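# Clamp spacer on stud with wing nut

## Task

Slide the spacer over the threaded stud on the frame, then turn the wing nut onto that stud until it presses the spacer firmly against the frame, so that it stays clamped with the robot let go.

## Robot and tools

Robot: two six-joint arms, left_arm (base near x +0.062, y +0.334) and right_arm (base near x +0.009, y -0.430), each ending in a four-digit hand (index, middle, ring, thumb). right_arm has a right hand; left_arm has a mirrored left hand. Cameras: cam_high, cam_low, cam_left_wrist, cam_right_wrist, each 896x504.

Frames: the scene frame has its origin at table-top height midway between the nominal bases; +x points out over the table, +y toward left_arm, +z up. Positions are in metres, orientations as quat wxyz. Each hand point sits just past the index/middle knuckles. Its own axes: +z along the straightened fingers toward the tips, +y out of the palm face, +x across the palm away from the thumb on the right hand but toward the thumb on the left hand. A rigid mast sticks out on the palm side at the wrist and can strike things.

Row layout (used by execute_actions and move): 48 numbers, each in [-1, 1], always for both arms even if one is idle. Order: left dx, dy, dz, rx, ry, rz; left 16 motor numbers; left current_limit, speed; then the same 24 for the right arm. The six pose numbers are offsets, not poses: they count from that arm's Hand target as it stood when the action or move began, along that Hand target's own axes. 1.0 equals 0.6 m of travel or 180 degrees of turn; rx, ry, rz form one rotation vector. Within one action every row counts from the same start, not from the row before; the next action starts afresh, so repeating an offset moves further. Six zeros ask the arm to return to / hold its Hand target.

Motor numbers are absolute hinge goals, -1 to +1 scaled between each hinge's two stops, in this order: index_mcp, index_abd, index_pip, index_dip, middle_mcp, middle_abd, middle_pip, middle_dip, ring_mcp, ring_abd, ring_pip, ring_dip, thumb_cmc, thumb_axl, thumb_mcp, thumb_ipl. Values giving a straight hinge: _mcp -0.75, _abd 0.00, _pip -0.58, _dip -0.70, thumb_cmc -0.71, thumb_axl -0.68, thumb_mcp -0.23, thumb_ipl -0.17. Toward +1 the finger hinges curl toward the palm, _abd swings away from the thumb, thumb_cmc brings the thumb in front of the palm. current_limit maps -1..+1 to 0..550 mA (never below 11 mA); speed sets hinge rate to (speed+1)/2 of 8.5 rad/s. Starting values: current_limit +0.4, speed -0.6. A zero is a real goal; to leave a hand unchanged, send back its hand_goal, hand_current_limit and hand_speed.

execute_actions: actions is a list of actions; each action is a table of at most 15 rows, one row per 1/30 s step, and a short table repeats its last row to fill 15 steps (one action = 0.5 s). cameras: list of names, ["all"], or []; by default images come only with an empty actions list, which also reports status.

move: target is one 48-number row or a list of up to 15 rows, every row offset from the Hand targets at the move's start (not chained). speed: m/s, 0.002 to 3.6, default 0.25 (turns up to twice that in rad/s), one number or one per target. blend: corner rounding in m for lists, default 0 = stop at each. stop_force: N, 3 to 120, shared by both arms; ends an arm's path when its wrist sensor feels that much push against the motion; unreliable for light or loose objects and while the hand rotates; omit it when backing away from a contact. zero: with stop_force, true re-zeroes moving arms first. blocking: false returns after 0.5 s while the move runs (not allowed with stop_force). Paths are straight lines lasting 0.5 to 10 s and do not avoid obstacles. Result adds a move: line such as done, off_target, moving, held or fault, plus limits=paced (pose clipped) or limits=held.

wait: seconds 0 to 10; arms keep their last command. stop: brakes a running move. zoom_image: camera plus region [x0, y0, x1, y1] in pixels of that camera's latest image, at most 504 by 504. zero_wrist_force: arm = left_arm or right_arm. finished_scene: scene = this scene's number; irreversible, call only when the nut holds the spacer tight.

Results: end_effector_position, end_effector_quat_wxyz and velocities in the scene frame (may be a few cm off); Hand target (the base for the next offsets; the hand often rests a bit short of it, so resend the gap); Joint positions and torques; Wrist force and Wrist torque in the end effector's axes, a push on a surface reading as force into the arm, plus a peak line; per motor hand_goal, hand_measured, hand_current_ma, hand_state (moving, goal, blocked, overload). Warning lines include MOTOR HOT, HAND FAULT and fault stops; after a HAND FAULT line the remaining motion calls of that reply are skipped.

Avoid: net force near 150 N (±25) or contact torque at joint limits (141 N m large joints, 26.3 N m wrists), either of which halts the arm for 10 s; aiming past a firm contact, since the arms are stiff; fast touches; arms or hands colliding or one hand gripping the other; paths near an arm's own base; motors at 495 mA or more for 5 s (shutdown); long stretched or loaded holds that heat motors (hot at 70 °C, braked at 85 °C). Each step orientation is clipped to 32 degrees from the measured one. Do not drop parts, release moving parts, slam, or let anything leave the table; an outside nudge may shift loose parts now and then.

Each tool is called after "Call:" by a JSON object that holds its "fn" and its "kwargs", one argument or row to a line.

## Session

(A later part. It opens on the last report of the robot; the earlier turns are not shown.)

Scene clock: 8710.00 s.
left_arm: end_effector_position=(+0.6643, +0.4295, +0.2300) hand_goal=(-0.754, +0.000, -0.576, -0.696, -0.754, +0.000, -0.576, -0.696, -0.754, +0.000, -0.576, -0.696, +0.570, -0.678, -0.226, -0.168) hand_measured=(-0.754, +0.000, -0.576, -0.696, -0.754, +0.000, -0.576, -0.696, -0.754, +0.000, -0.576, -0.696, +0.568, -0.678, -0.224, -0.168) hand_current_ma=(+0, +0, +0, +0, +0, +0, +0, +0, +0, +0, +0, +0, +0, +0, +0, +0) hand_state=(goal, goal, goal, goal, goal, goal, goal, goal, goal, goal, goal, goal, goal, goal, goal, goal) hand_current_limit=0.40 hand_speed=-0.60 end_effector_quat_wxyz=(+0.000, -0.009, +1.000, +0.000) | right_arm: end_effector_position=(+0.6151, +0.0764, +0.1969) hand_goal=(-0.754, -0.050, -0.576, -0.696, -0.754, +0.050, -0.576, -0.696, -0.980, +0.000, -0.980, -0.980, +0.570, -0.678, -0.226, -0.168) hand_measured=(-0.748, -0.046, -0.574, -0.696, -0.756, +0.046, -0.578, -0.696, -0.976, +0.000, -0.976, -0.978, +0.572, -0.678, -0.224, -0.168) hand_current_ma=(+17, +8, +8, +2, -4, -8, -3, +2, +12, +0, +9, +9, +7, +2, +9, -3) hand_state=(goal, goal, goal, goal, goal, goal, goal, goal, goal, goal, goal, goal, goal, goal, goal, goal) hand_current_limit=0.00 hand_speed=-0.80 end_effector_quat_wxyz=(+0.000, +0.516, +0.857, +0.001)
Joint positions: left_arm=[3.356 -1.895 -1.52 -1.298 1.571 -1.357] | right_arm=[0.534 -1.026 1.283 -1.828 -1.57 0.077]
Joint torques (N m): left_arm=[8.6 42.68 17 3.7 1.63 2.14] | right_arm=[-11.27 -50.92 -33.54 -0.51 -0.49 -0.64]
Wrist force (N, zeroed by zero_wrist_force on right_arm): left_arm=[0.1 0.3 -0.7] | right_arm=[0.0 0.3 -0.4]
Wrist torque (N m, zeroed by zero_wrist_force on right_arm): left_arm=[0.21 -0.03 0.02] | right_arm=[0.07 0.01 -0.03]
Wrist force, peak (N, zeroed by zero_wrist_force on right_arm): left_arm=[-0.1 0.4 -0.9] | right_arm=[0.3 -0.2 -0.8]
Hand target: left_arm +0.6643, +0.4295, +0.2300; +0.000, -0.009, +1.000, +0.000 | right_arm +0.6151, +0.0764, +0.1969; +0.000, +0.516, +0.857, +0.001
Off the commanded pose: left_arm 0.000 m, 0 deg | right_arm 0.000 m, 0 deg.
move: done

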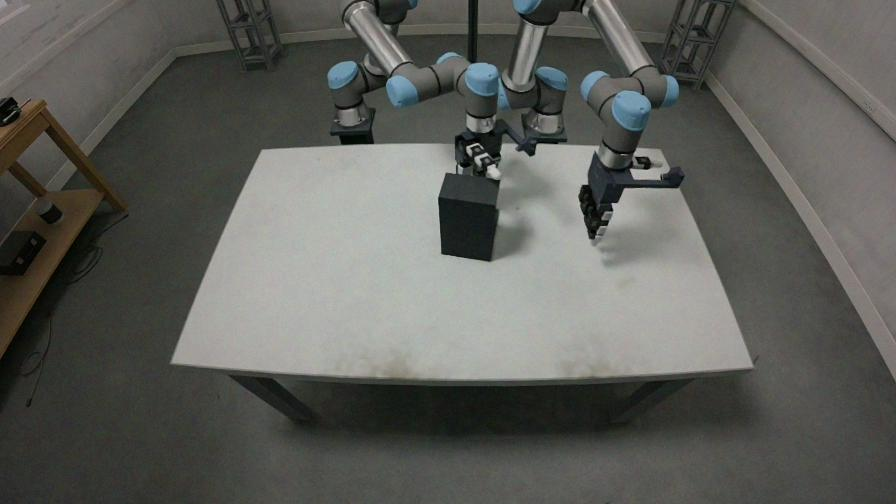

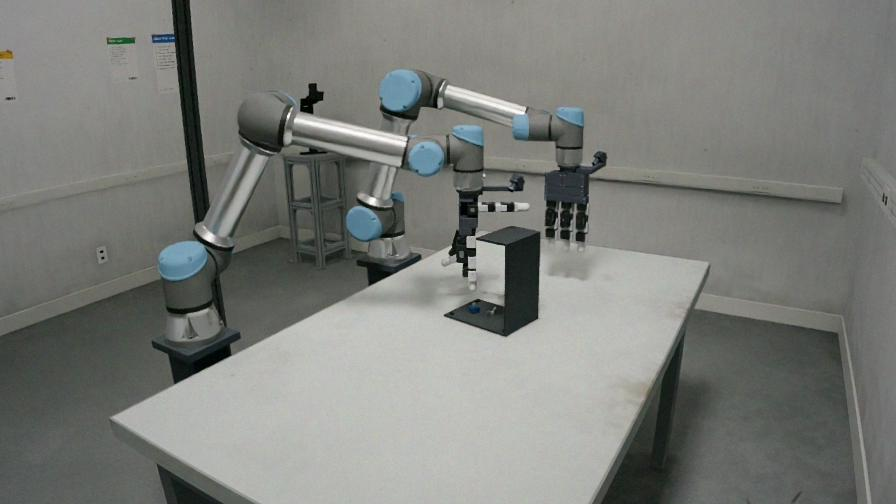

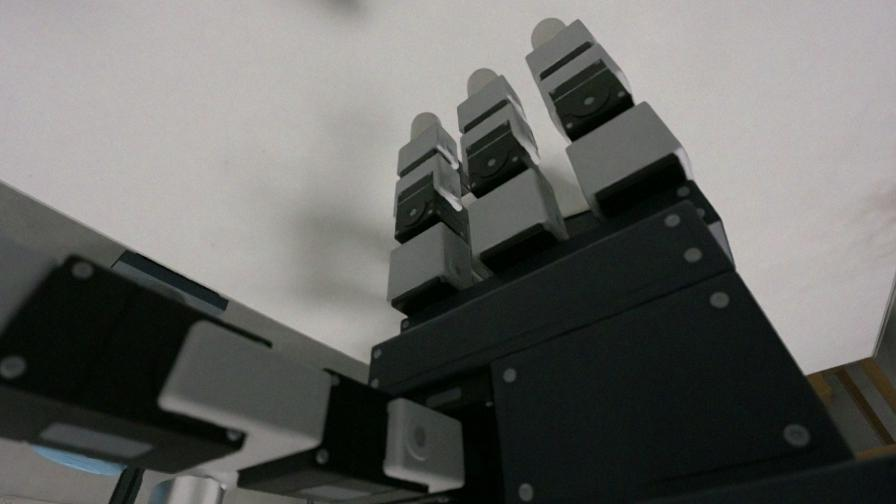

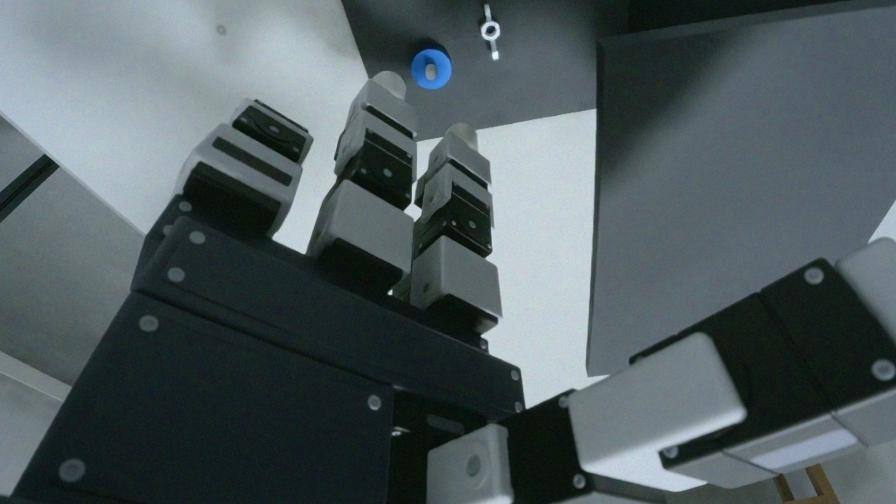

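Call:
{"fn": "zoom_image", "kwargs": {
  "camera": "cam_low",
  "region": [430, 270, 550, 350]
}}

Call:
{"fn": "zoom_image", "kwargs": {
  "camera": "cam_right_wrist",
  "region": [400, 0, 540, 110]
}}

Scaled by 4.200.

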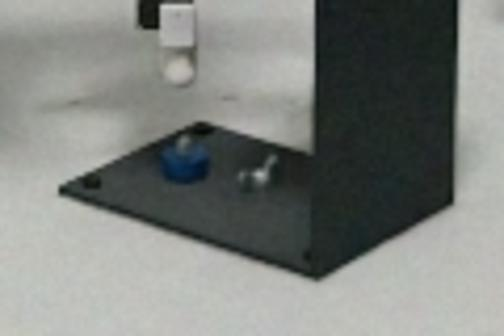

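Scaled by 3.600.

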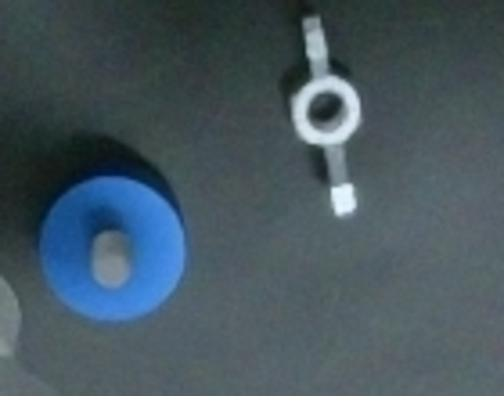

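Call:
{"fn": "move", "kwargs": {
  "target": [
    [0,0,0,0,0,0,-0.754,0,-0.576,-0.696,-0.754,0,-0.576,-0.696,-0.754,0,-0.576,-0.696,0.571,-0.678,-0.226,-0.168,0.4,-0.6, 0.064,-0.01715,0,0,0,-0.16667, -0.754,-0.1,-0.576,-0.696,-0.754,0.1,-0.576,-0.696,-0.98,0,-0.98,-0.98,0.571,-0.678,-0.226,-0.168,0.0,-0.8],
    [0,0,0,0,0,0,-0.754,0,-0.576,-0.696,-0.754,0,-0.576,-0.696,-0.754,0,-0.576,-0.696,0.571,-0.678,-0.226,-0.168,0.4,-0.6, 0.11085,-0.064,0,0,0,-0.33333, -0.754,-0.1,-0.576,-0.696,-0.754,0.1,-0.576,-0.696,-0.98,0,-0.98,-0.98,0.571,-0.678,-0.226,-0.168,0.0,-0.8],
    [0,0,0,0,0,0,-0.754,0,-0.576,-0.696,-0.754,0,-0.576,-0.696,-0.754,0,-0.576,-0.696,0.571,-0.678,-0.226,-0.168,0.4,-0.6, 0.128,-0.128,0,0,0,-0.5, -0.754,-0.1,-0.576,-0.696,-0.754,0.1,-0.576,-0.696,-0.98,0,-0.98,-0.98,0.571,-0.678,-0.226,-0.168,0.0,-0.8],
    [0,0,0,0,0,0,-0.754,0,-0.576,-0.696,-0.754,0,-0.576,-0.696,-0.754,0,-0.576,-0.696,0.571,-0.678,-0.226,-0.168,0.4,-0.6, 0.11085,-0.192,0,0,0,-0.66667, -0.754,-0.1,-0.576,-0.696,-0.754,0.1,-0.576,-0.696,-0.98,0,-0.98,-0.98,0.571,-0.678,-0.226,-0.168,0.0,-0.8],
    [0,0,0,0,0,0,-0.754,0,-0.576,-0.696,-0.754,0,-0.576,-0.696,-0.754,0,-0.576,-0.696,0.571,-0.678,-0.226,-0.168,0.4,-0.6, 0.08055,-0.22747,0,0,0,-0.78333, -0.754,-0.1,-0.576,-0.696,-0.754,0.1,-0.576,-0.696,-0.98,0,-0.98,-0.98,0.571,-0.678,-0.226,-0.168,0.0,-0.8]
  ],
  "speed": 0.2,
  "blend": [0.01,0.01,0.01,0.01,0],
  "cameras": ["cam_right_wrist"]
}}

Scene clock: 8834.27 s.
left_arm: end_effector_position=(+0.6643, +0.4295, +0.2300) hand_goal=(-0.754, +0.000, -0.576, -0.696, -0.754, +0.000, -0.576, -0.696, -0.754, +0.000, -0.576, -0.696, +0.570, -0.678, -0.226, -0.168) hand_measured=(-0.754, +0.000, -0.576, -0.696, -0.754, +0.000, -0.576, -0.696, -0.754, +0.000, -0.576, -0.696, +0.568, -0.678, -0.224, -0.168) hand_current_ma=(+0, +0, +0, +0, +0, +0, +0, +0, +0, +0, +0, +0, +0, +0, +0, +0) hand_state=(goal, goal, goal, goal, goal, goal, goal, goal, goal, goal, goal, goal, goal, goal, goal, goal) hand_current_limit=0.40 hand_speed=-0.60 end_effector_quat_wxyz=(+0.000, -0.009, +1.000, +0.000) | right_arm: end_effector_position=(+0.4719, +0.0552, +0.1968) hand_goal=(-0.754, -0.100, -0.576, -0.696, -0.754, +0.100, -0.576, -0.696, -0.980, +0.000, -0.980, -0.980, +0.570, -0.678, -0.226, -0.168) hand_measured=(-0.748, -0.096, -0.574, -0.696, -0.756, +0.096, -0.578, -0.696, -0.976, +0.000, -0.976, -0.978, +0.572, -0.678, -0.224, -0.168) hand_current_ma=(+17, +10, +8, +2, -4, -10, -3, +2, +12, +0, +9, +9, +6, +2, +9, -3) hand_state=(goal, goal, goal, goal, goal, goal, goal, goal, goal, goal, goal, goal, goal, goal, goal, goal) hand_current_limit=0.00 hand_speed=-0.80 end_effector_quat_wxyz=(+0.000, -0.635, +0.772, +0.000)
Joint positions: left_arm=[3.356 -1.895 -1.52 -1.298 1.571 -1.357] | right_arm=[0.469 -1.051 1.322 -1.842 -1.57 -2.449]
Joint torques (N m): left_arm=[8.25 42.28 16.92 3.65 1.6 2.23] | right_arm=[0.99 -36.84 -33.63 -0.34 2.41 -2.12]
Wrist force (N, zeroed by zero_wrist_force on right_arm): left_arm=[-0.1 0.1 -0.8] | right_arm=[-0.2 0.0 -1.0]
Wrist torque (N m, zeroed by zero_wrist_force on right_arm): left_arm=[0.18 0.00 0.01] | right_arm=[0.09 0.05 0.01]
Wrist force, peak (N, zeroed by zero_wrist_force on right_arm): left_arm=[0.0 0.6 -1.0] | right_arm=[-0.2 -0.1 -1.1]
Hand target: left_arm +0.6643, +0.4295, +0.2300; +0.000, -0.009, +1.000, +0.000 | right_arm +0.4718, +0.0552, +0.1968; +0.000, -0.635, +0.772, +0.000
Off the commanded pose: left_arm 0.000 m, 0 deg | right_arm 0.000 m, 0 deg.
move: done
Images, in order (width x height): cam_right_wrist 896x504.

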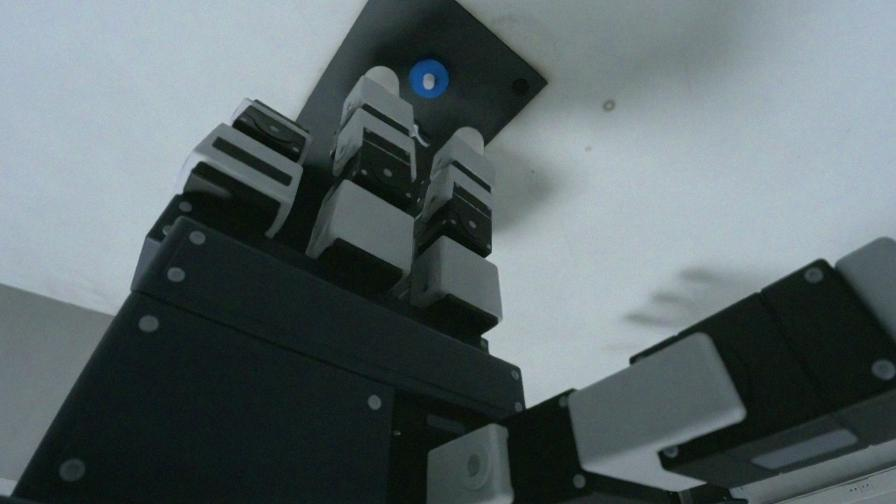

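Call:
{"fn": "move", "kwargs": {
  "target": [
    [0,0,0,0,0,0,-0.754,0,-0.576,-0.696,-0.754,0,-0.576,-0.696,-0.754,0,-0.576,-0.696,0.571,-0.678,-0.226,-0.168,0.4,-0.6, -0.027,-0.0337,0,0.0667,0,0, -0.8,-0.1,-0.576,-0.696,-0.8,0.1,-0.576,-0.696,-0.98,0,-0.98,-0.98,0.571,-0.678,-0.226,-0.168,0.0,-0.8],
    [0,0,0,0,0,0,-0.754,0,-0.576,-0.696,-0.754,0,-0.576,-0.696,-0.754,0,-0.576,-0.696,0.571,-0.678,-0.226,-0.168,0.4,-0.6, -0.027,-0.0337,0.0757,0.0667,0,0, -0.754,-0.1,-0.576,-0.696,-0.754,0.1,-0.576,-0.696,-0.98,0,-0.98,-0.98,0.571,-0.678,-0.226,-0.168,0.0,-0.8]
  ],
  "speed": 0.06,
  "blend": [0,0],
  "cameras": ["cam_right_wrist","cam_low"]
}}

Call:
{"fn": "zoom_image", "kwargs": {
  "camera": "cam_right_wrist",
  "region": [360, 40, 500, 150]
}}

Call:
{"fn": "zoom_image", "kwargs": {
  "camera": "cam_low",
  "region": [430, 200, 560, 350]
}}

Scene clock: 8859.03 s.
left_arm: end_effector_position=(+0.6643, +0.4295, +0.2300) hand_goal=(-0.754, +0.000, -0.576, -0.696, -0.754, +0.000, -0.576, -0.696, -0.754, +0.000, -0.576, -0.696, +0.570, -0.678, -0.226, -0.168) hand_measured=(-0.754, +0.000, -0.576, -0.696, -0.754, +0.000, -0.576, -0.696, -0.754, +0.000, -0.576, -0.696, +0.568, -0.678, -0.224, -0.168) hand_current_ma=(+0, +0, +0, +0, +0, +0, +0, +0, +0, +0, +0, +0, +0, +0, +0, +0) hand_state=(goal, goal, goal, goal, goal, goal, goal, goal, goal, goal, goal, goal, goal, goal, goal, goal) hand_current_limit=0.40 hand_speed=-0.60 end_effector_quat_wxyz=(+0.000, -0.009, +1.000, +0.000) | right_arm: end_effector_position=(+0.4948, +0.0673, +0.1514) hand_goal=(-0.754, -0.100, -0.576, -0.696, -0.754, +0.100, -0.576, -0.696, -0.980, +0.000, -0.980, -0.980, +0.570, -0.678, -0.226, -0.168) hand_measured=(-0.754, -0.096, -0.574, -0.696, -0.754, +0.096, -0.578, -0.696, -0.976, +0.000, -0.976, -0.978, +0.572, -0.678, -0.224, -0.168) hand_current_ma=(+3, +10, +8, +2, +3, -9, -3, +2, +16, +0, +9, +9, +6, +2, +9, -3) hand_state=(goal, goal, goal, goal, goal, goal, goal, goal, goal, goal, goal, goal, goal, goal, goal, goal) hand_current_limit=0.00 hand_speed=-0.80 end_effector_quat_wxyz=(+0.067, -0.632, +0.768, -0.080)
Joint positions: left_arm=[3.356 -1.895 -1.52 -1.298 1.571 -1.357] | right_arm=[0.515 -1.023 1.408 -2.112 -1.71 -2.414]
Joint torques (N m): left_arm=[8.2 42.95 17.21 3.62 1.71 2.27] | right_arm=[9.63 -37.78 -11.02 -4.81 0.77 2.02]
Wrist force (N, zeroed by zero_wrist_force on right_arm): left_arm=[-0.2 0.2 -0.7] | right_arm=[-0.2 0.3 -0.4]
Wrist torque (N m, zeroed by zero_wrist_force on right_arm): left_arm=[0.20 0.01 0.00] | right_arm=[0.02 0.05 -0.07]
Wrist force, peak (N, zeroed by zero_wrist_force on right_arm): left_arm=[-0.3 0.5 -1.0] | right_arm=[-0.4 0.5 -1.3]
Hand target: left_arm +0.6643, +0.4295, +0.2300; +0.000, -0.009, +1.000, +0.000 | right_arm +0.4948, +0.0673, +0.1514; +0.067, -0.632, +0.768, -0.080
Off the commanded pose: left_arm 0.000 m, 0 deg | right_arm 0.000 m, 0 deg.
move: done
Images, in order (width x height): cam_low 896x504, cam_right_wrist 896x504.

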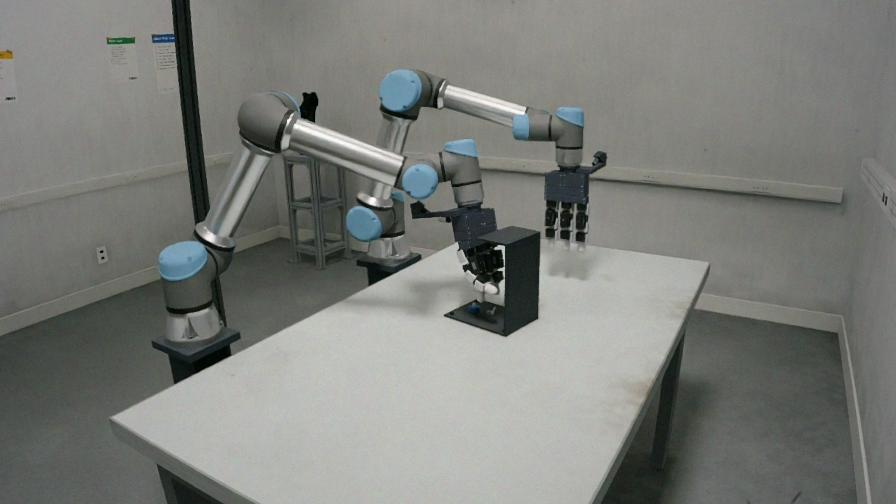

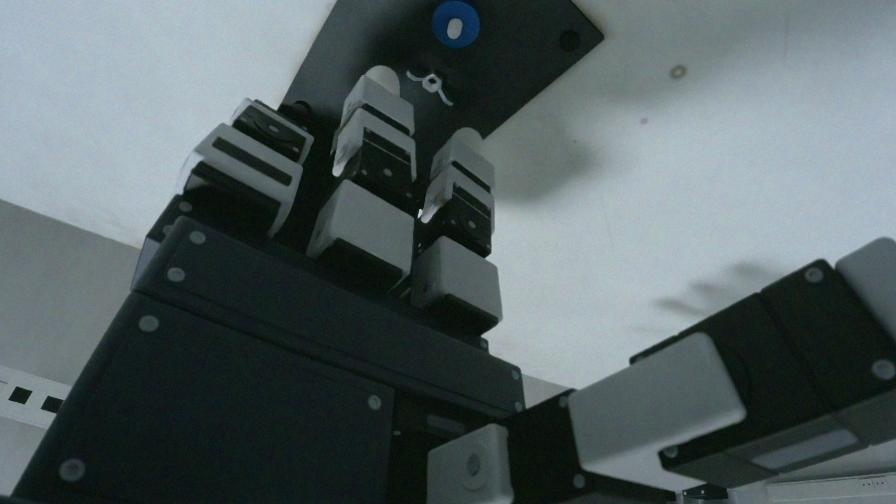

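Scaled by 3.600.

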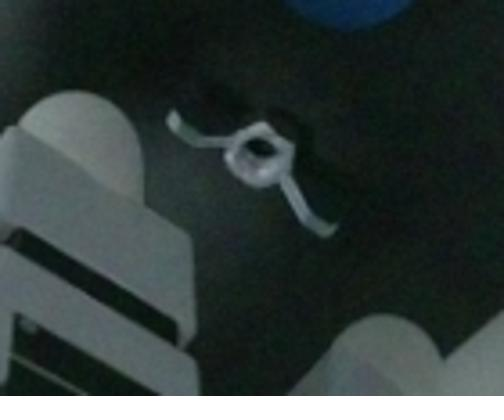

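Scaled by 3.360.

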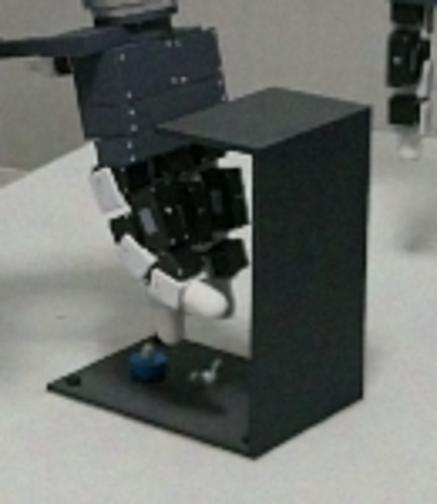

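Call:
{"fn": "move", "kwargs": {
  "target": [0,0,0,0,0,0,-0.754,0,-0.576,-0.696,-0.754,0,-0.576,-0.696,-0.754,0,-0.576,-0.696,0.571,-0.678,-0.226,-0.168,0.4,-0.6, 0,0.00378,0.04178,0,0,0, -0.754,-0.1,-0.576,-0.696,-0.754,0.1,-0.576,-0.696,-0.98,0,-0.98,-0.98,0.571,-0.678,-0.226,-0.168,0.0,-0.8],
  "speed": 0.05,
  "cameras": ["cam_right_wrist"]
}}

Call:
{"fn": "zoom_image", "kwargs": {
  "camera": "cam_right_wrist",
  "region": [360, 40, 500, 150]
}}

Scene clock: 8880.10 s.
left_arm: end_effector_position=(+0.6643, +0.4295, +0.2300) hand_goal=(-0.754, +0.000, -0.576, -0.696, -0.754, +0.000, -0.576, -0.696, -0.754, +0.000, -0.576, -0.696, +0.570, -0.678, -0.226, -0.168) hand_measured=(-0.754, +0.000, -0.576, -0.696, -0.754, +0.000, -0.576, -0.696, -0.754, +0.000, -0.576, -0.696, +0.568, -0.678, -0.224, -0.168) hand_current_ma=(+0, +0, +0, +0, +0, +0, +0, +0, +0, +0, +0, +0, +0, +0, +0, +0) hand_state=(goal, goal, goal, goal, goal, goal, goal, goal, goal, goal, goal, goal, goal, goal, goal, goal) hand_current_limit=0.40 hand_speed=-0.60 end_effector_quat_wxyz=(+0.000, -0.009, +1.000, +0.000) | right_arm: end_effector_position=(+0.4977, +0.0667, +0.1266) hand_goal=(-0.754, -0.100, -0.576, -0.696, -0.754, +0.100, -0.576, -0.696, -0.980, +0.000, -0.980, -0.980, +0.570, -0.678, -0.226, -0.168) hand_measured=(-0.754, -0.096, -0.574, -0.696, -0.754, +0.096, -0.578, -0.696, -0.976, +0.000, -0.976, -0.978, +0.572, -0.678, -0.224, -0.168) hand_current_ma=(+3, +10, +8, +2, +3, -9, -3, +2, +16, +0, +9, +9, +6, +2, +9, -3) hand_state=(goal, goal, goal, goal, goal, goal, goal, goal, goal, goal, goal, goal, goal, goal, goal, goal) hand_current_limit=0.00 hand_speed=-0.80 end_effector_quat_wxyz=(+0.067, -0.632, +0.768, -0.080)
Joint positions: left_arm=[3.356 -1.895 -1.52 -1.298 1.571 -1.357] | right_arm=[0.512 -0.995 1.432 -2.164 -1.71 -2.417]
Joint torques (N m): left_arm=[8.53 42.73 17.64 3.65 1.61 2.14] | right_arm=[-10.86 -38.86 -9.93 -4.67 2.17 -2.09]
Wrist force (N, zeroed by zero_wrist_force on right_arm): left_arm=[0.0 0.3 -0.7] | right_arm=[-0.3 0.3 -0.6]
Wrist torque (N m, zeroed by zero_wrist_force on right_arm): left_arm=[0.21 -0.02 0.02] | right_arm=[0.03 0.08 0.04]
Wrist force, peak (N, zeroed by zero_wrist_force on right_arm): left_arm=[-0.2 0.6 -0.9] | right_arm=[-0.5 0.3 -1.1]
Hand target: left_arm +0.6643, +0.4295, +0.2300; +0.000, -0.009, +1.000, +0.000 | right_arm +0.4977, +0.0667, +0.1264; +0.067, -0.632, +0.768, -0.080
Off the commanded pose: left_arm 0.000 m, 0 deg | right_arm 0.000 m, 0 deg.
move: done
Images, in order (width x height): cam_right_wrist 896x504.

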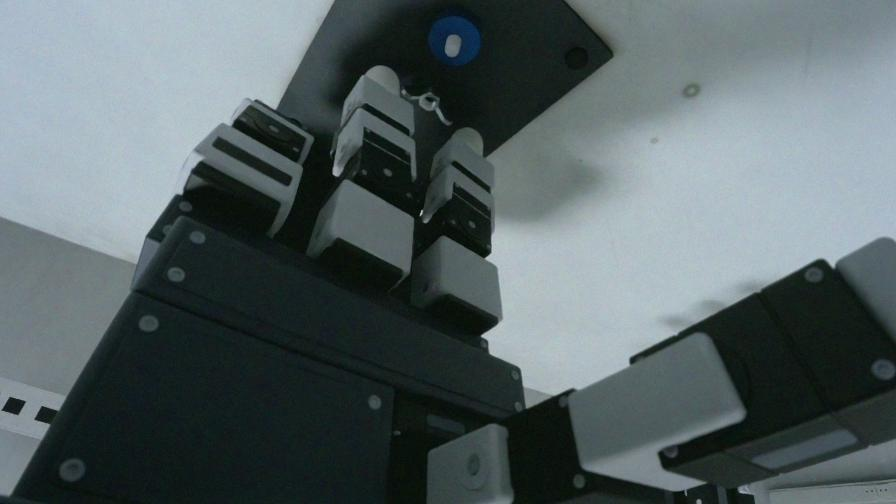

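Scaled by 3.600.

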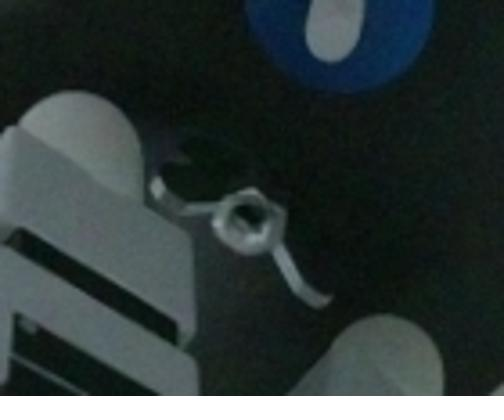

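Call:
{"fn": "move", "kwargs": {
  "target": [0,0,0,0,0,0,-0.754,0,-0.576,-0.696,-0.754,0,-0.576,-0.696,-0.754,0,-0.576,-0.696,0.571,-0.678,-0.226,-0.168,0.4,-0.6, -0.0025,0.0015,0.02558,0,0,0, -0.754,-0.1,-0.576,-0.696,-0.754,0.1,-0.576,-0.696,-0.98,0,-0.98,-0.98,0.571,-0.678,-0.226,-0.168,0.0,-0.8],
  "speed": 0.025,
  "stop_force": 4,
  "cameras": ["cam_right_wrist"]
}}

Call:
{"fn": "zoom_image", "kwargs": {
  "camera": "cam_right_wrist",
  "region": [360, 40, 500, 150]
}}

Scene clock: 8897.40 s.
left_arm: end_effector_position=(+0.6643, +0.4295, +0.2300) hand_goal=(-0.754, +0.000, -0.576, -0.696, -0.754, +0.000, -0.576, -0.696, -0.754, +0.000, -0.576, -0.696, +0.570, -0.678, -0.226, -0.168) hand_measured=(-0.754, +0.000, -0.576, -0.696, -0.754, +0.000, -0.576, -0.696, -0.754, +0.000, -0.576, -0.696, +0.568, -0.678, -0.224, -0.168) hand_current_ma=(+0, +0, +0, +0, +0, +0, +0, +0, +0, +0, +0, +0, +0, +0, +0, +0) hand_state=(goal, goal, goal, goal, goal, goal, goal, goal, goal, goal, goal, goal, goal, goal, goal, goal) hand_current_limit=0.40 hand_speed=-0.60 end_effector_quat_wxyz=(+0.000, -0.009, +1.000, +0.000) | right_arm: end_effector_position=(+0.5003, +0.0678, +0.1112) hand_goal=(-0.754, -0.100, -0.576, -0.696, -0.754, +0.100, -0.576, -0.696, -0.980, +0.000, -0.980, -0.980, +0.570, -0.678, -0.226, -0.168) hand_measured=(-0.754, -0.096, -0.574, -0.696, -0.754, +0.096, -0.578, -0.696, -0.976, +0.000, -0.976, -0.978, +0.572, -0.678, -0.224, -0.168) hand_current_ma=(+3, +10, +8, +2, +3, -9, -3, +2, +16, +0, +9, +9, +6, +2, +9, -3) hand_state=(goal, goal, goal, goal, goal, goal, goal, goal, goal, goal, goal, goal, goal, goal, goal, goal) hand_current_limit=0.00 hand_speed=-0.80 end_effector_quat_wxyz=(+0.067, -0.632, +0.768, -0.080)
Joint positions: left_arm=[3.356 -1.895 -1.52 -1.298 1.571 -1.357] | right_arm=[0.511 -0.974 1.439 -2.194 -1.71 -2.418]
Joint torques (N m): left_arm=[8.53 43 17.02 3.62 1.66 2.2] | right_arm=[-10.99 -37.87 -10.39 -4.65 2.26 -2.07]
Wrist force (N, zeroed by zero_wrist_force on right_arm): left_arm=[-0.2 0.3 -0.8] | right_arm=[-0.1 0.4 -0.6]
Wrist torque (N m, zeroed by zero_wrist_force on right_arm): left_arm=[0.21 0.01 0.00] | right_arm=[0.05 0.06 0.05]
Wrist force, peak (N, zeroed by zero_wrist_force on right_arm): left_arm=[0.0 0.3 -1.0] | right_arm=[-0.2 0.9 -0.5]
Hand target: left_arm +0.6643, +0.4295, +0.2300; +0.000, -0.009, +1.000, +0.000 | right_arm +0.5003, +0.0678, +0.1112; +0.067, -0.632, +0.768, -0.080
Off the commanded pose: left_arm 0.000 m, 0 deg | right_arm 0.000 m, 0 deg.
move: done
Images, in order (width x height): cam_right_wrist 896x504.

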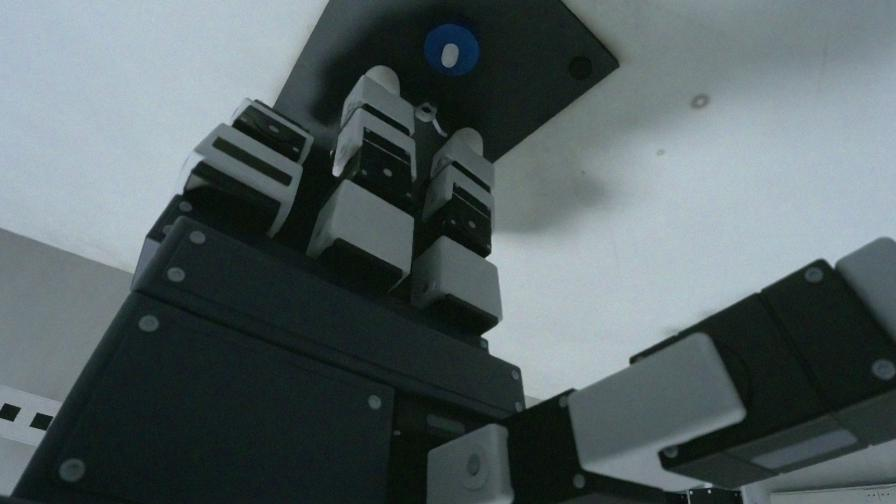

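Scaled by 3.600.

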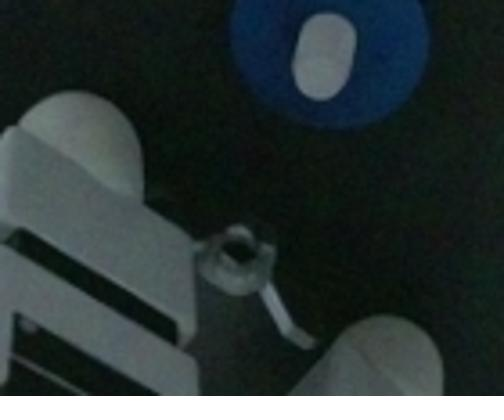

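Call:
{"fn": "execute_actions", "kwargs": {
  "actions": [
    [[0,0,0,0,0,0,-0.754,0,-0.576,-0.696,-0.754,0,-0.576,-0.696,-0.754,0,-0.576,-0.696,0.571,-0.678,-0.226,-0.168,0.4,-0.6, 0,0,0,0,0,0, -0.754,0.1,-0.576,-0.696,-0.754,-0.1,-0.576,-0.696,-0.98,0,-0.98,-0.98,0.571,-0.678,-0.226,-0.168,-0.2,-0.98]]
  ]
}}

Call:
{"fn": "wait", "kwargs": {
  "seconds": 2,
  "cameras": ["cam_right_wrist"]
}}

Call:
{"fn": "zoom_image", "kwargs": {
  "camera": "cam_right_wrist",
  "region": [360, 40, 500, 150]
}}

Scene clock: 8923.60 s.
left_arm: end_effector_position=(+0.6643, +0.4295, +0.2300) hand_goal=(-0.754, +0.000, -0.576, -0.696, -0.754, +0.000, -0.576, -0.696, -0.754, +0.000, -0.576, -0.696, +0.570, -0.678, -0.226, -0.168) hand_measured=(-0.754, +0.000, -0.576, -0.696, -0.754, +0.000, -0.576, -0.696, -0.754, +0.000, -0.576, -0.696, +0.568, -0.678, -0.224, -0.168) hand_current_ma=(+0, +0, +0, +0, +0, +0, +0, +0, +0, +0, +0, +0, +0, +0, +0, +0) hand_state=(goal, goal, goal, goal, goal, goal, goal, goal, goal, goal, goal, goal, goal, goal, goal, goal) hand_current_limit=0.40 hand_speed=-0.60 end_effector_quat_wxyz=(+0.000, -0.009, +1.000, +0.000) | right_arm: end_effector_position=(+0.5003, +0.0678, +0.1112) hand_goal=(-0.754, +0.100, -0.576, -0.696, -0.754, -0.100, -0.576, -0.696, -0.980, +0.000, -0.980, -0.980, +0.570, -0.678, -0.226, -0.168) hand_measured=(-0.752, -0.068, -0.574, -0.696, -0.754, +0.066, -0.578, -0.696, -0.976, +0.000, -0.976, -0.978, +0.572, -0.678, -0.224, -0.168) hand_current_ma=(+3, -69, +8, +2, +3, +67, -3, +2, +16, +0, +9, +9, +6, +2, +9, -3) hand_state=(goal, moving, goal, goal, goal, moving, goal, goal, goal, goal, goal, goal, goal, goal, goal, goal) hand_current_limit=-0.20 hand_speed=-0.98 end_effector_quat_wxyz=(+0.067, -0.632, +0.768, -0.080)
Joint positions: left_arm=[3.356 -1.895 -1.52 -1.298 1.571 -1.357] | right_arm=[0.511 -0.974 1.439 -2.194 -1.71 -2.418]
Joint torques (N m): left_arm=[8.07 42.81 16.99 3.65 1.72 2.27] | right_arm=[-10.95 -38.58 -10.93 -4.7 2.2 -2.12]
Wrist force (N, zeroed by zero_wrist_force on right_arm): left_arm=[-0.2 0.2 -0.8] | right_arm=[-0.3 0.5 -0.3]
Wrist torque (N m, zeroed by zero_wrist_force on right_arm): left_arm=[0.20 0.01 0.00] | right_arm=[0.04 0.06 0.05]
Wrist force, peak (N, zeroed by zero_wrist_force on right_arm): left_arm=[-0.3 0.2 -1.1] | right_arm=[-0.5 0.7 -0.6]
Hand target: left_arm +0.6643, +0.4295, +0.2300; +0.000, -0.009, +1.000, +0.000 | right_arm +0.5003, +0.0678, +0.1112; +0.067, -0.632, +0.768, -0.080
Off the commanded pose: left_arm 0.000 m, 0 deg | right_arm 0.000 m, 0 deg.

Scene clock: 8925.60 s.
left_arm: end_effector_position=(+0.6643, +0.4295, +0.2300) hand_goal=(-0.754, +0.000, -0.576, -0.696, -0.754, +0.000, -0.576, -0.696, -0.754, +0.000, -0.576, -0.696, +0.570, -0.678, -0.226, -0.168) hand_measured=(-0.754, +0.000, -0.576, -0.696, -0.754, +0.000, -0.576, -0.696, -0.754, +0.000, -0.576, -0.696, +0.568, -0.678, -0.224, -0.168) hand_current_ma=(+0, +0, +0, +0, +0, +0, +0, +0, +0, +0, +0, +0, +0, +0, +0, +0) hand_state=(goal, goal, goal, goal, goal, goal, goal, goal, goal, goal, goal, goal, goal, goal, goal, goal) hand_current_limit=0.40 hand_speed=-0.60 end_effector_quat_wxyz=(+0.000, -0.009, +1.000, +0.000) | right_arm: end_effector_position=(+0.5003, +0.0678, +0.1112) hand_goal=(-0.754, +0.100, -0.576, -0.696, -0.754, -0.100, -0.576, -0.696, -0.980, +0.000, -0.980, -0.980, +0.570, -0.678, -0.226, -0.168) hand_measured=(-0.752, -0.062, -0.574, -0.696, -0.754, +0.062, -0.578, -0.696, -0.976, +0.000, -0.976, -0.978, +0.572, -0.678, -0.224, -0.168) hand_current_ma=(+4, -220, +8, +2, +3, +220, -3, +2, +16, +0, +9, +9, +6, +2, +9, -3) hand_state=(goal, blocked, goal, goal, goal, blocked, goal, goal, goal, goal, goal, goal, goal, goal, goal, goal) hand_current_limit=-0.20 hand_speed=-0.98 end_effector_quat_wxyz=(+0.067, -0.632, +0.768, -0.080)
Joint positions: left_arm=[3.356 -1.895 -1.52 -1.298 1.571 -1.357] | right_arm=[0.511 -0.974 1.439 -2.194 -1.71 -2.418]
Joint torques (N m): left_arm=[8.17 42.28 16.8 3.55 1.6 2.15] | right_arm=[-11.27 -38.55 -11.01 -4.63 2.05 -2.07]
Wrist force (N, zeroed by zero_wrist_force on right_arm): left_arm=[0.0 0.3 -0.7] | right_arm=[-0.5 0.8 -0.8]
Wrist torque (N m, zeroed by zero_wrist_force on right_arm): left_arm=[0.20 -0.01 0.01] | right_arm=[0.11 0.11 0.03]
Wrist force, peak (N, zeroed by zero_wrist_force on right_arm): left_arm=[-0.2 0.3 -1.0] | right_arm=[-0.5 0.8 -0.8]
Hand target: left_arm +0.6643, +0.4295, +0.2300; +0.000, -0.009, +1.000, +0.000 | right_arm +0.5003, +0.0678, +0.1112; +0.067, -0.632, +0.768, -0.080
Off the commanded pose: left_arm 0.000 m, 0 deg | right_arm 0.000 m, 0 deg.
wait: 2.00 s; at rest by 0.17 s
Images, in order (width x height): cam_right_wrist 896x504.

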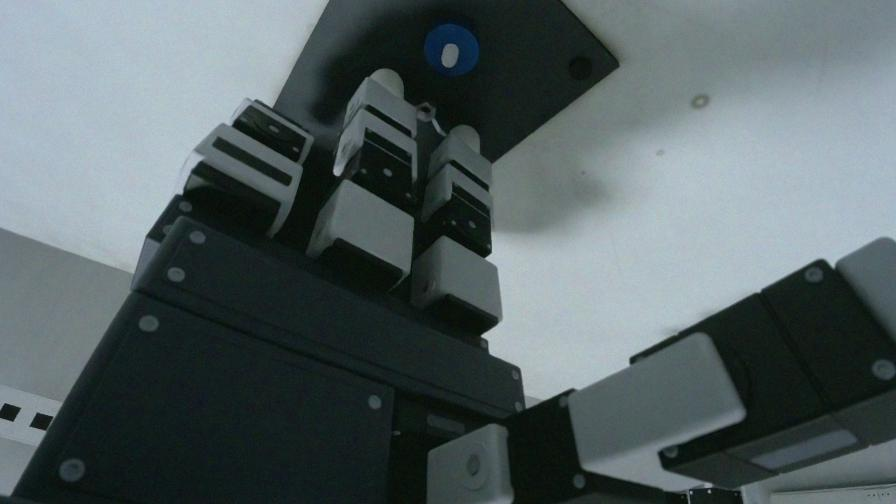

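Scaled by 3.600.

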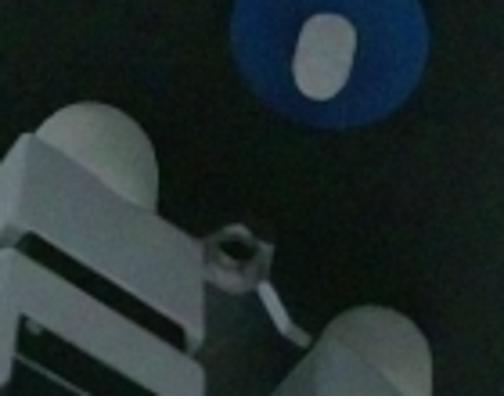

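Call:
{"fn": "move", "kwargs": {
  "target": [0,0,0,0,0,0,-0.754,0,-0.576,-0.696,-0.754,0,-0.576,-0.696,-0.754,0,-0.576,-0.696,0.571,-0.678,-0.226,-0.168,0.4,-0.6, 0,-0.01387,-0.0652,0,0,0, -0.754,0.1,-0.576,-0.696,-0.754,-0.1,-0.576,-0.696,-0.98,0,-0.98,-0.98,0.571,-0.678,-0.226,-0.168,-0.2,-0.98],
  "speed": 0.03,
  "cameras": ["cam_right_wrist"]
}}

Call:
{"fn": "zoom_image", "kwargs": {
  "camera": "cam_right_wrist",
  "region": [380, 65, 490, 145]
}}

Scene clock: 8939.77 s.
left_arm: end_effector_position=(+0.6643, +0.4295, +0.2300) hand_goal=(-0.754, +0.000, -0.576, -0.696, -0.754, +0.000, -0.576, -0.696, -0.754, +0.000, -0.576, -0.696, +0.570, -0.678, -0.226, -0.168) hand_measured=(-0.754, +0.000, -0.576, -0.696, -0.754, +0.000, -0.576, -0.696, -0.754, +0.000, -0.576, -0.696, +0.568, -0.678, -0.224, -0.168) hand_current_ma=(+0, +0, +0, +0, +0, +0, +0, +0, +0, +0, +0, +0, +0, +0, +0, +0) hand_state=(goal, goal, goal, goal, goal, goal, goal, goal, goal, goal, goal, goal, goal, goal, goal, goal) hand_current_limit=0.40 hand_speed=-0.60 end_effector_quat_wxyz=(+0.000, -0.009, +1.000, +0.000) | right_arm: end_effector_position=(+0.5003, +0.0677, +0.1511) hand_goal=(-0.754, +0.100, -0.576, -0.696, -0.754, -0.100, -0.576, -0.696, -0.980, +0.000, -0.980, -0.980, +0.570, -0.678, -0.226, -0.168) hand_measured=(-0.752, -0.062, -0.574, -0.696, -0.754, +0.062, -0.578, -0.696, -0.976, +0.000, -0.976, -0.978, +0.572, -0.678, -0.224, -0.168) hand_current_ma=(+7, -220, +8, +2, +3, +220, -3, +2, +16, +0, +9, +9, +6, +2, +9, -3) hand_state=(goal, blocked, goal, goal, goal, blocked, goal, goal, goal, goal, goal, goal, goal, goal, goal, goal) hand_current_limit=-0.20 hand_speed=-0.98 end_effector_quat_wxyz=(+0.067, -0.632, +0.768, -0.080)
Joint positions: left_arm=[3.356 -1.895 -1.52 -1.298 1.571 -1.357] | right_arm=[0.511 -1.013 1.392 -2.108 -1.71 -2.418]
Joint torques (N m): left_arm=[8.52 42.75 17.29 3.6 1.61 2.27] | right_arm=[-11.25 -50.49 -31.66 -0.51 1.85 -2.08]
Wrist force (N, zeroed by zero_wrist_force on right_arm): left_arm=[-0.1 0.3 -0.9] | right_arm=[-0.1 0.7 -0.4]
Wrist torque (N m, zeroed by zero_wrist_force on right_arm): left_arm=[0.22 -0.01 0.01] | right_arm=[0.06 0.03 0.07]
Wrist force, peak (N, zeroed by zero_wrist_force on right_arm): left_arm=[0.0 0.4 -1.0] | right_arm=[-0.2 0.6 -0.9]
Hand target: left_arm +0.6643, +0.4295, +0.2300; +0.000, -0.009, +1.000, +0.000 | right_arm +0.5003, +0.0677, +0.1512; +0.067, -0.632, +0.768, -0.080
Off the commanded pose: left_arm 0.000 m, 0 deg | right_arm 0.000 m, 0 deg.
move: done
Images, in order (width x height): cam_right_wrist 896x504.

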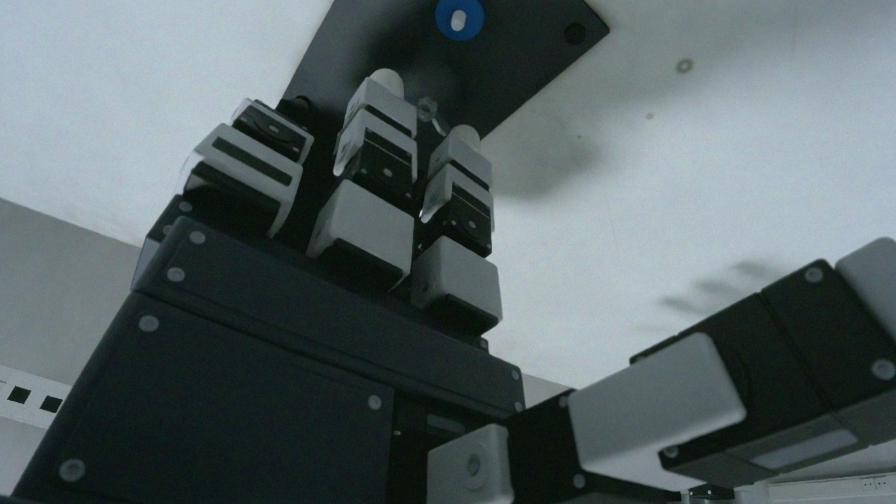

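Scaled by 4.582.

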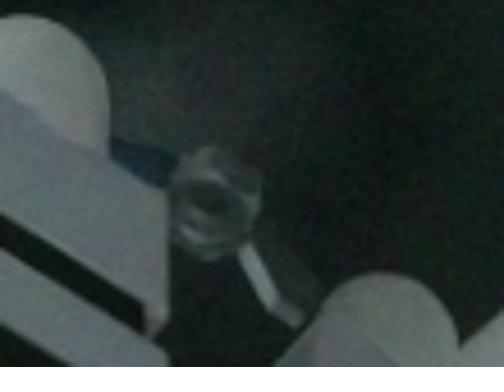

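Call:
{"fn": "move", "kwargs": {
  "target": [
    [0,0,0,0,0,0,-0.754,0,-0.576,-0.696,-0.754,0,-0.576,-0.696,-0.754,0,-0.576,-0.696,0.571,-0.678,-0.226,-0.168,0.4,-0.6, 0.0252,0.12467,-0.0265,0,0,0, -0.754,0.1,-0.576,-0.696,-0.754,-0.1,-0.576,-0.696,-0.98,0,-0.98,-0.98,0.571,-0.678,-0.226,-0.168,-0.2,-0.98],
    [0,0,0,0,0,0,-0.754,0,-0.576,-0.696,-0.754,0,-0.576,-0.696,-0.754,0,-0.576,-0.696,0.571,-0.678,-0.226,-0.168,0.4,-0.6, 0.0252,0.13787,0.0354,0,0,0, -0.754,0.1,-0.576,-0.696,-0.754,-0.1,-0.576,-0.696,-0.98,0,-0.98,-0.98,0.571,-0.678,-0.226,-0.168,-0.2,-0.98]
  ],
  "speed": 0.05,
  "blend": [0.005,0],
  "cameras": ["cam_right_wrist"]
}}

Call:
{"fn": "zoom_image", "kwargs": {
  "camera": "cam_right_wrist",
  "region": [360, 40, 500, 150]
}}

Scene clock: 8958.20 s.
left_arm: end_effector_position=(+0.6643, +0.4295, +0.2300) hand_goal=(-0.754, +0.000, -0.576, -0.696, -0.754, +0.000, -0.576, -0.696, -0.754, +0.000, -0.576, -0.696, +0.570, -0.678, -0.226, -0.168) hand_measured=(-0.754, +0.000, -0.576, -0.696, -0.754, +0.000, -0.576, -0.696, -0.754, +0.000, -0.576, -0.696, +0.568, -0.678, -0.224, -0.168) hand_current_ma=(+0, +0, +0, +0, +0, +0, +0, +0, +0, +0, +0, +0, +0, +0, +0, +0) hand_state=(goal, goal, goal, goal, goal, goal, goal, goal, goal, goal, goal, goal, goal, goal, goal, goal) hand_current_limit=0.40 hand_speed=-0.60 end_effector_quat_wxyz=(+0.000, -0.009, +1.000, +0.000) | right_arm: end_effector_position=(+0.4223, +0.0677, +0.1134) hand_goal=(-0.754, +0.100, -0.576, -0.696, -0.754, -0.100, -0.576, -0.696, -0.980, +0.000, -0.980, -0.980, +0.570, -0.678, -0.226, -0.168) hand_measured=(-0.752, -0.062, -0.574, -0.696, -0.754, +0.062, -0.578, -0.696, -0.976, +0.000, -0.976, -0.978, +0.572, -0.678, -0.224, -0.168) hand_current_ma=(+7, -220, +8, +2, +3, +220, -3, +2, +16, +0, +9, +9, +6, +2, +9, -3) hand_state=(goal, blocked, goal, goal, goal, blocked, goal, goal, goal, goal, goal, goal, goal, goal, goal, goal) hand_current_limit=-0.20 hand_speed=-0.98 end_effector_quat_wxyz=(+0.067, -0.632, +0.768, -0.080)
Joint positions: left_arm=[3.356 -1.895 -1.52 -1.298 1.571 -1.357] | right_arm=[0.575 -1.095 1.629 -2.252 -1.719 -2.354]
Joint torques (N m): left_arm=[7.83 43.22 17.23 3.53 1.54 2.18] | right_arm=[10.35 -34.33 -10.54 -4.94 -1.39 2.06]
Wrist force (N, zeroed by zero_wrist_force on right_arm): left_arm=[-0.1 0.1 -0.6] | right_arm=[-0.4 0.3 -0.6]
Wrist torque (N m, zeroed by zero_wrist_force on right_arm): left_arm=[0.17 0.00 0.01] | right_arm=[0.01 0.10 -0.12]
Wrist force, peak (N, zeroed by zero_wrist_force on right_arm): left_arm=[0.0 0.4 -1.1] | right_arm=[-0.5 0.9 -0.5]
Hand target: left_arm +0.6643, +0.4295, +0.2300; +0.000, -0.009, +1.000, +0.000 | right_arm +0.4223, +0.0677, +0.1132; +0.067, -0.632, +0.768, -0.080
Off the commanded pose: left_arm 0.000 m, 0 deg | right_arm 0.000 m, 0 deg.
move: done
Images, in order (width x height): cam_right_wrist 896x504.

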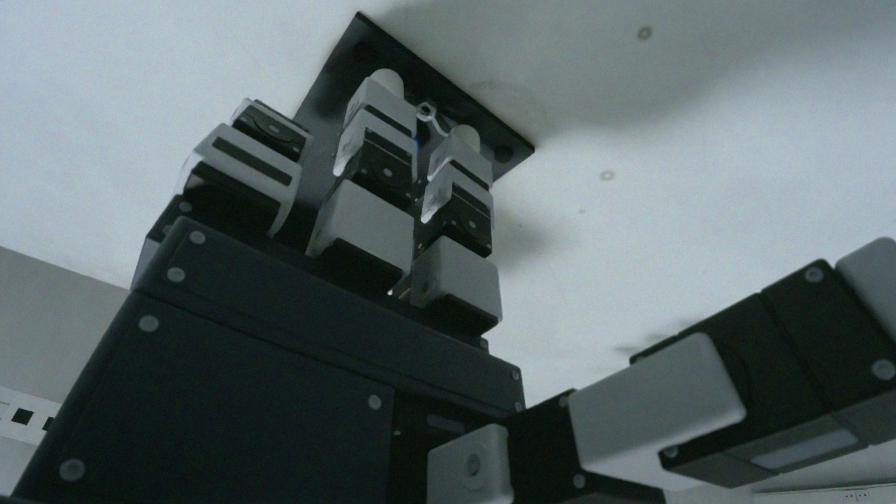

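Scaled by 3.600.

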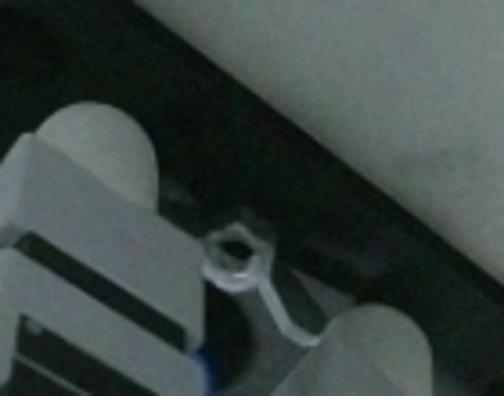

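Call:
{"fn": "move", "kwargs": {
  "target": [0,0,0,0,0,0,-0.754,0,-0.576,-0.696,-0.754,0,-0.576,-0.696,-0.754,0,-0.576,-0.696,0.571,-0.678,-0.226,-0.168,0.4,-0.6, 0,0.00125,0.00587,0,0,0, -0.754,0.1,-0.576,-0.696,-0.754,-0.1,-0.576,-0.696,-0.98,0,-0.98,-0.98,0.571,-0.678,-0.226,-0.168,-0.2,-0.98],
  "speed": 0.005,
  "stop_force": 3,
  "cameras": ["cam_right_wrist"]
}}

Call:
{"fn": "zoom_image", "kwargs": {
  "camera": "cam_right_wrist",
  "region": [360, 40, 500, 150]
}}

Scene clock: 8968.63 s.
left_arm: end_effector_position=(+0.6643, +0.4295, +0.2300) hand_goal=(-0.754, +0.000, -0.576, -0.696, -0.754, +0.000, -0.576, -0.696, -0.754, +0.000, -0.576, -0.696, +0.570, -0.678, -0.226, -0.168) hand_measured=(-0.754, +0.000, -0.576, -0.696, -0.754, +0.000, -0.576, -0.696, -0.754, +0.000, -0.576, -0.696, +0.568, -0.678, -0.224, -0.168) hand_current_ma=(+0, +0, +0, +0, +0, +0, +0, +0, +0, +0, +0, +0, +0, +0, +0, +0) hand_state=(goal, goal, goal, goal, goal, goal, goal, goal, goal, goal, goal, goal, goal, goal, goal, goal) hand_current_limit=0.40 hand_speed=-0.60 end_effector_quat_wxyz=(+0.000, -0.009, +1.000, +0.000) | right_arm: end_effector_position=(+0.4223, +0.0677, +0.1096) hand_goal=(-0.754, +0.100, -0.576, -0.696, -0.754, -0.100, -0.576, -0.696, -0.980, +0.000, -0.980, -0.980, +0.570, -0.678, -0.226, -0.168) hand_measured=(-0.752, +0.090, -0.574, -0.696, -0.746, -0.086, -0.574, -0.696, -0.976, +0.000, -0.976, -0.978, +0.572, -0.678, -0.224, -0.168) hand_current_ma=(+8, -29, +6, +2, +25, +40, +5, +2, +16, +0, +9, +9, +6, +2, +9, -3) hand_state=(goal, goal, goal, goal, goal, goal, goal, goal, goal, goal, goal, goal, goal, goal, goal, goal) hand_current_limit=-0.20 hand_speed=-0.98 end_effector_quat_wxyz=(+0.067, -0.632, +0.768, -0.080)
Joint positions: left_arm=[3.356 -1.895 -1.52 -1.298 1.571 -1.357] | right_arm=[0.575 -1.091 1.633 -2.261 -1.719 -2.354]
Joint torques (N m): left_arm=[8.31 43.24 17.12 3.64 1.65 2.17] | right_arm=[9.78 -34.31 -10.96 -4.57 0.74 2]
Wrist force (N, zeroed by zero_wrist_force on right_arm): left_arm=[0.0 0.4 -0.7] | right_arm=[-0.2 0.8 -1.1]
Wrist torque (N m, zeroed by zero_wrist_force on right_arm): left_arm=[0.22 -0.01 0.01] | right_arm=[0.05 0.09 -0.10]
Wrist force, peak (N, zeroed by zero_wrist_force on right_arm): left_arm=[-0.2 0.4 -1.1] | right_arm=[-0.4 0.5 -1.9]
Hand target: left_arm +0.6643, +0.4295, +0.2300; +0.000, -0.009, +1.000, +0.000 | right_arm +0.4223, +0.0677, +0.1096; +0.067, -0.632, +0.768, -0.080
Off the commanded pose: left_arm 0.000 m, 0 deg | right_arm 0.000 m, 0 deg.
move: done
Images, in order (width x height): cam_right_wrist 896x504.

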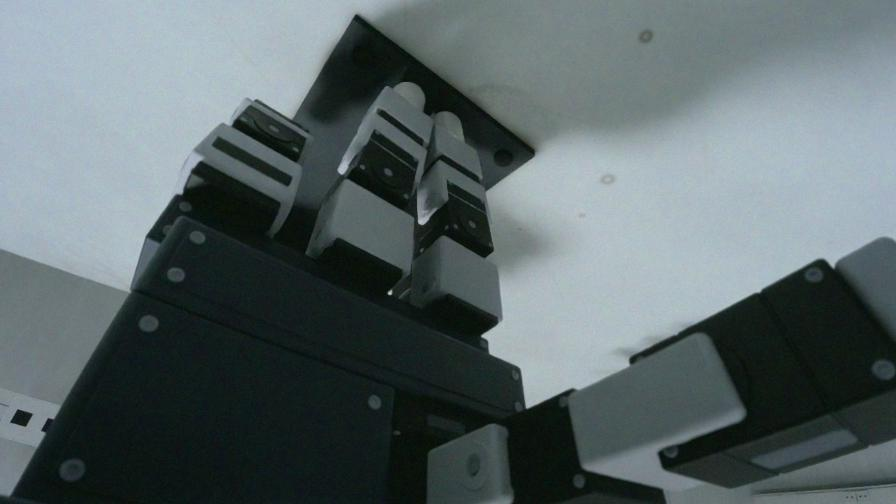

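Scaled by 3.600.

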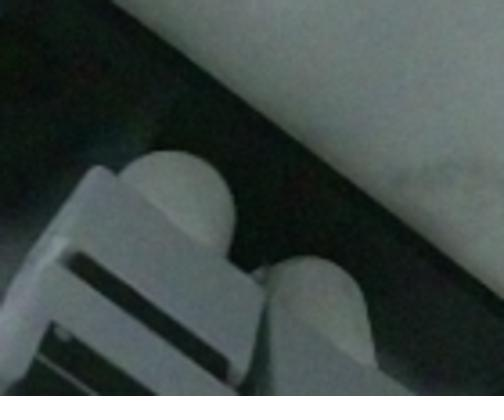

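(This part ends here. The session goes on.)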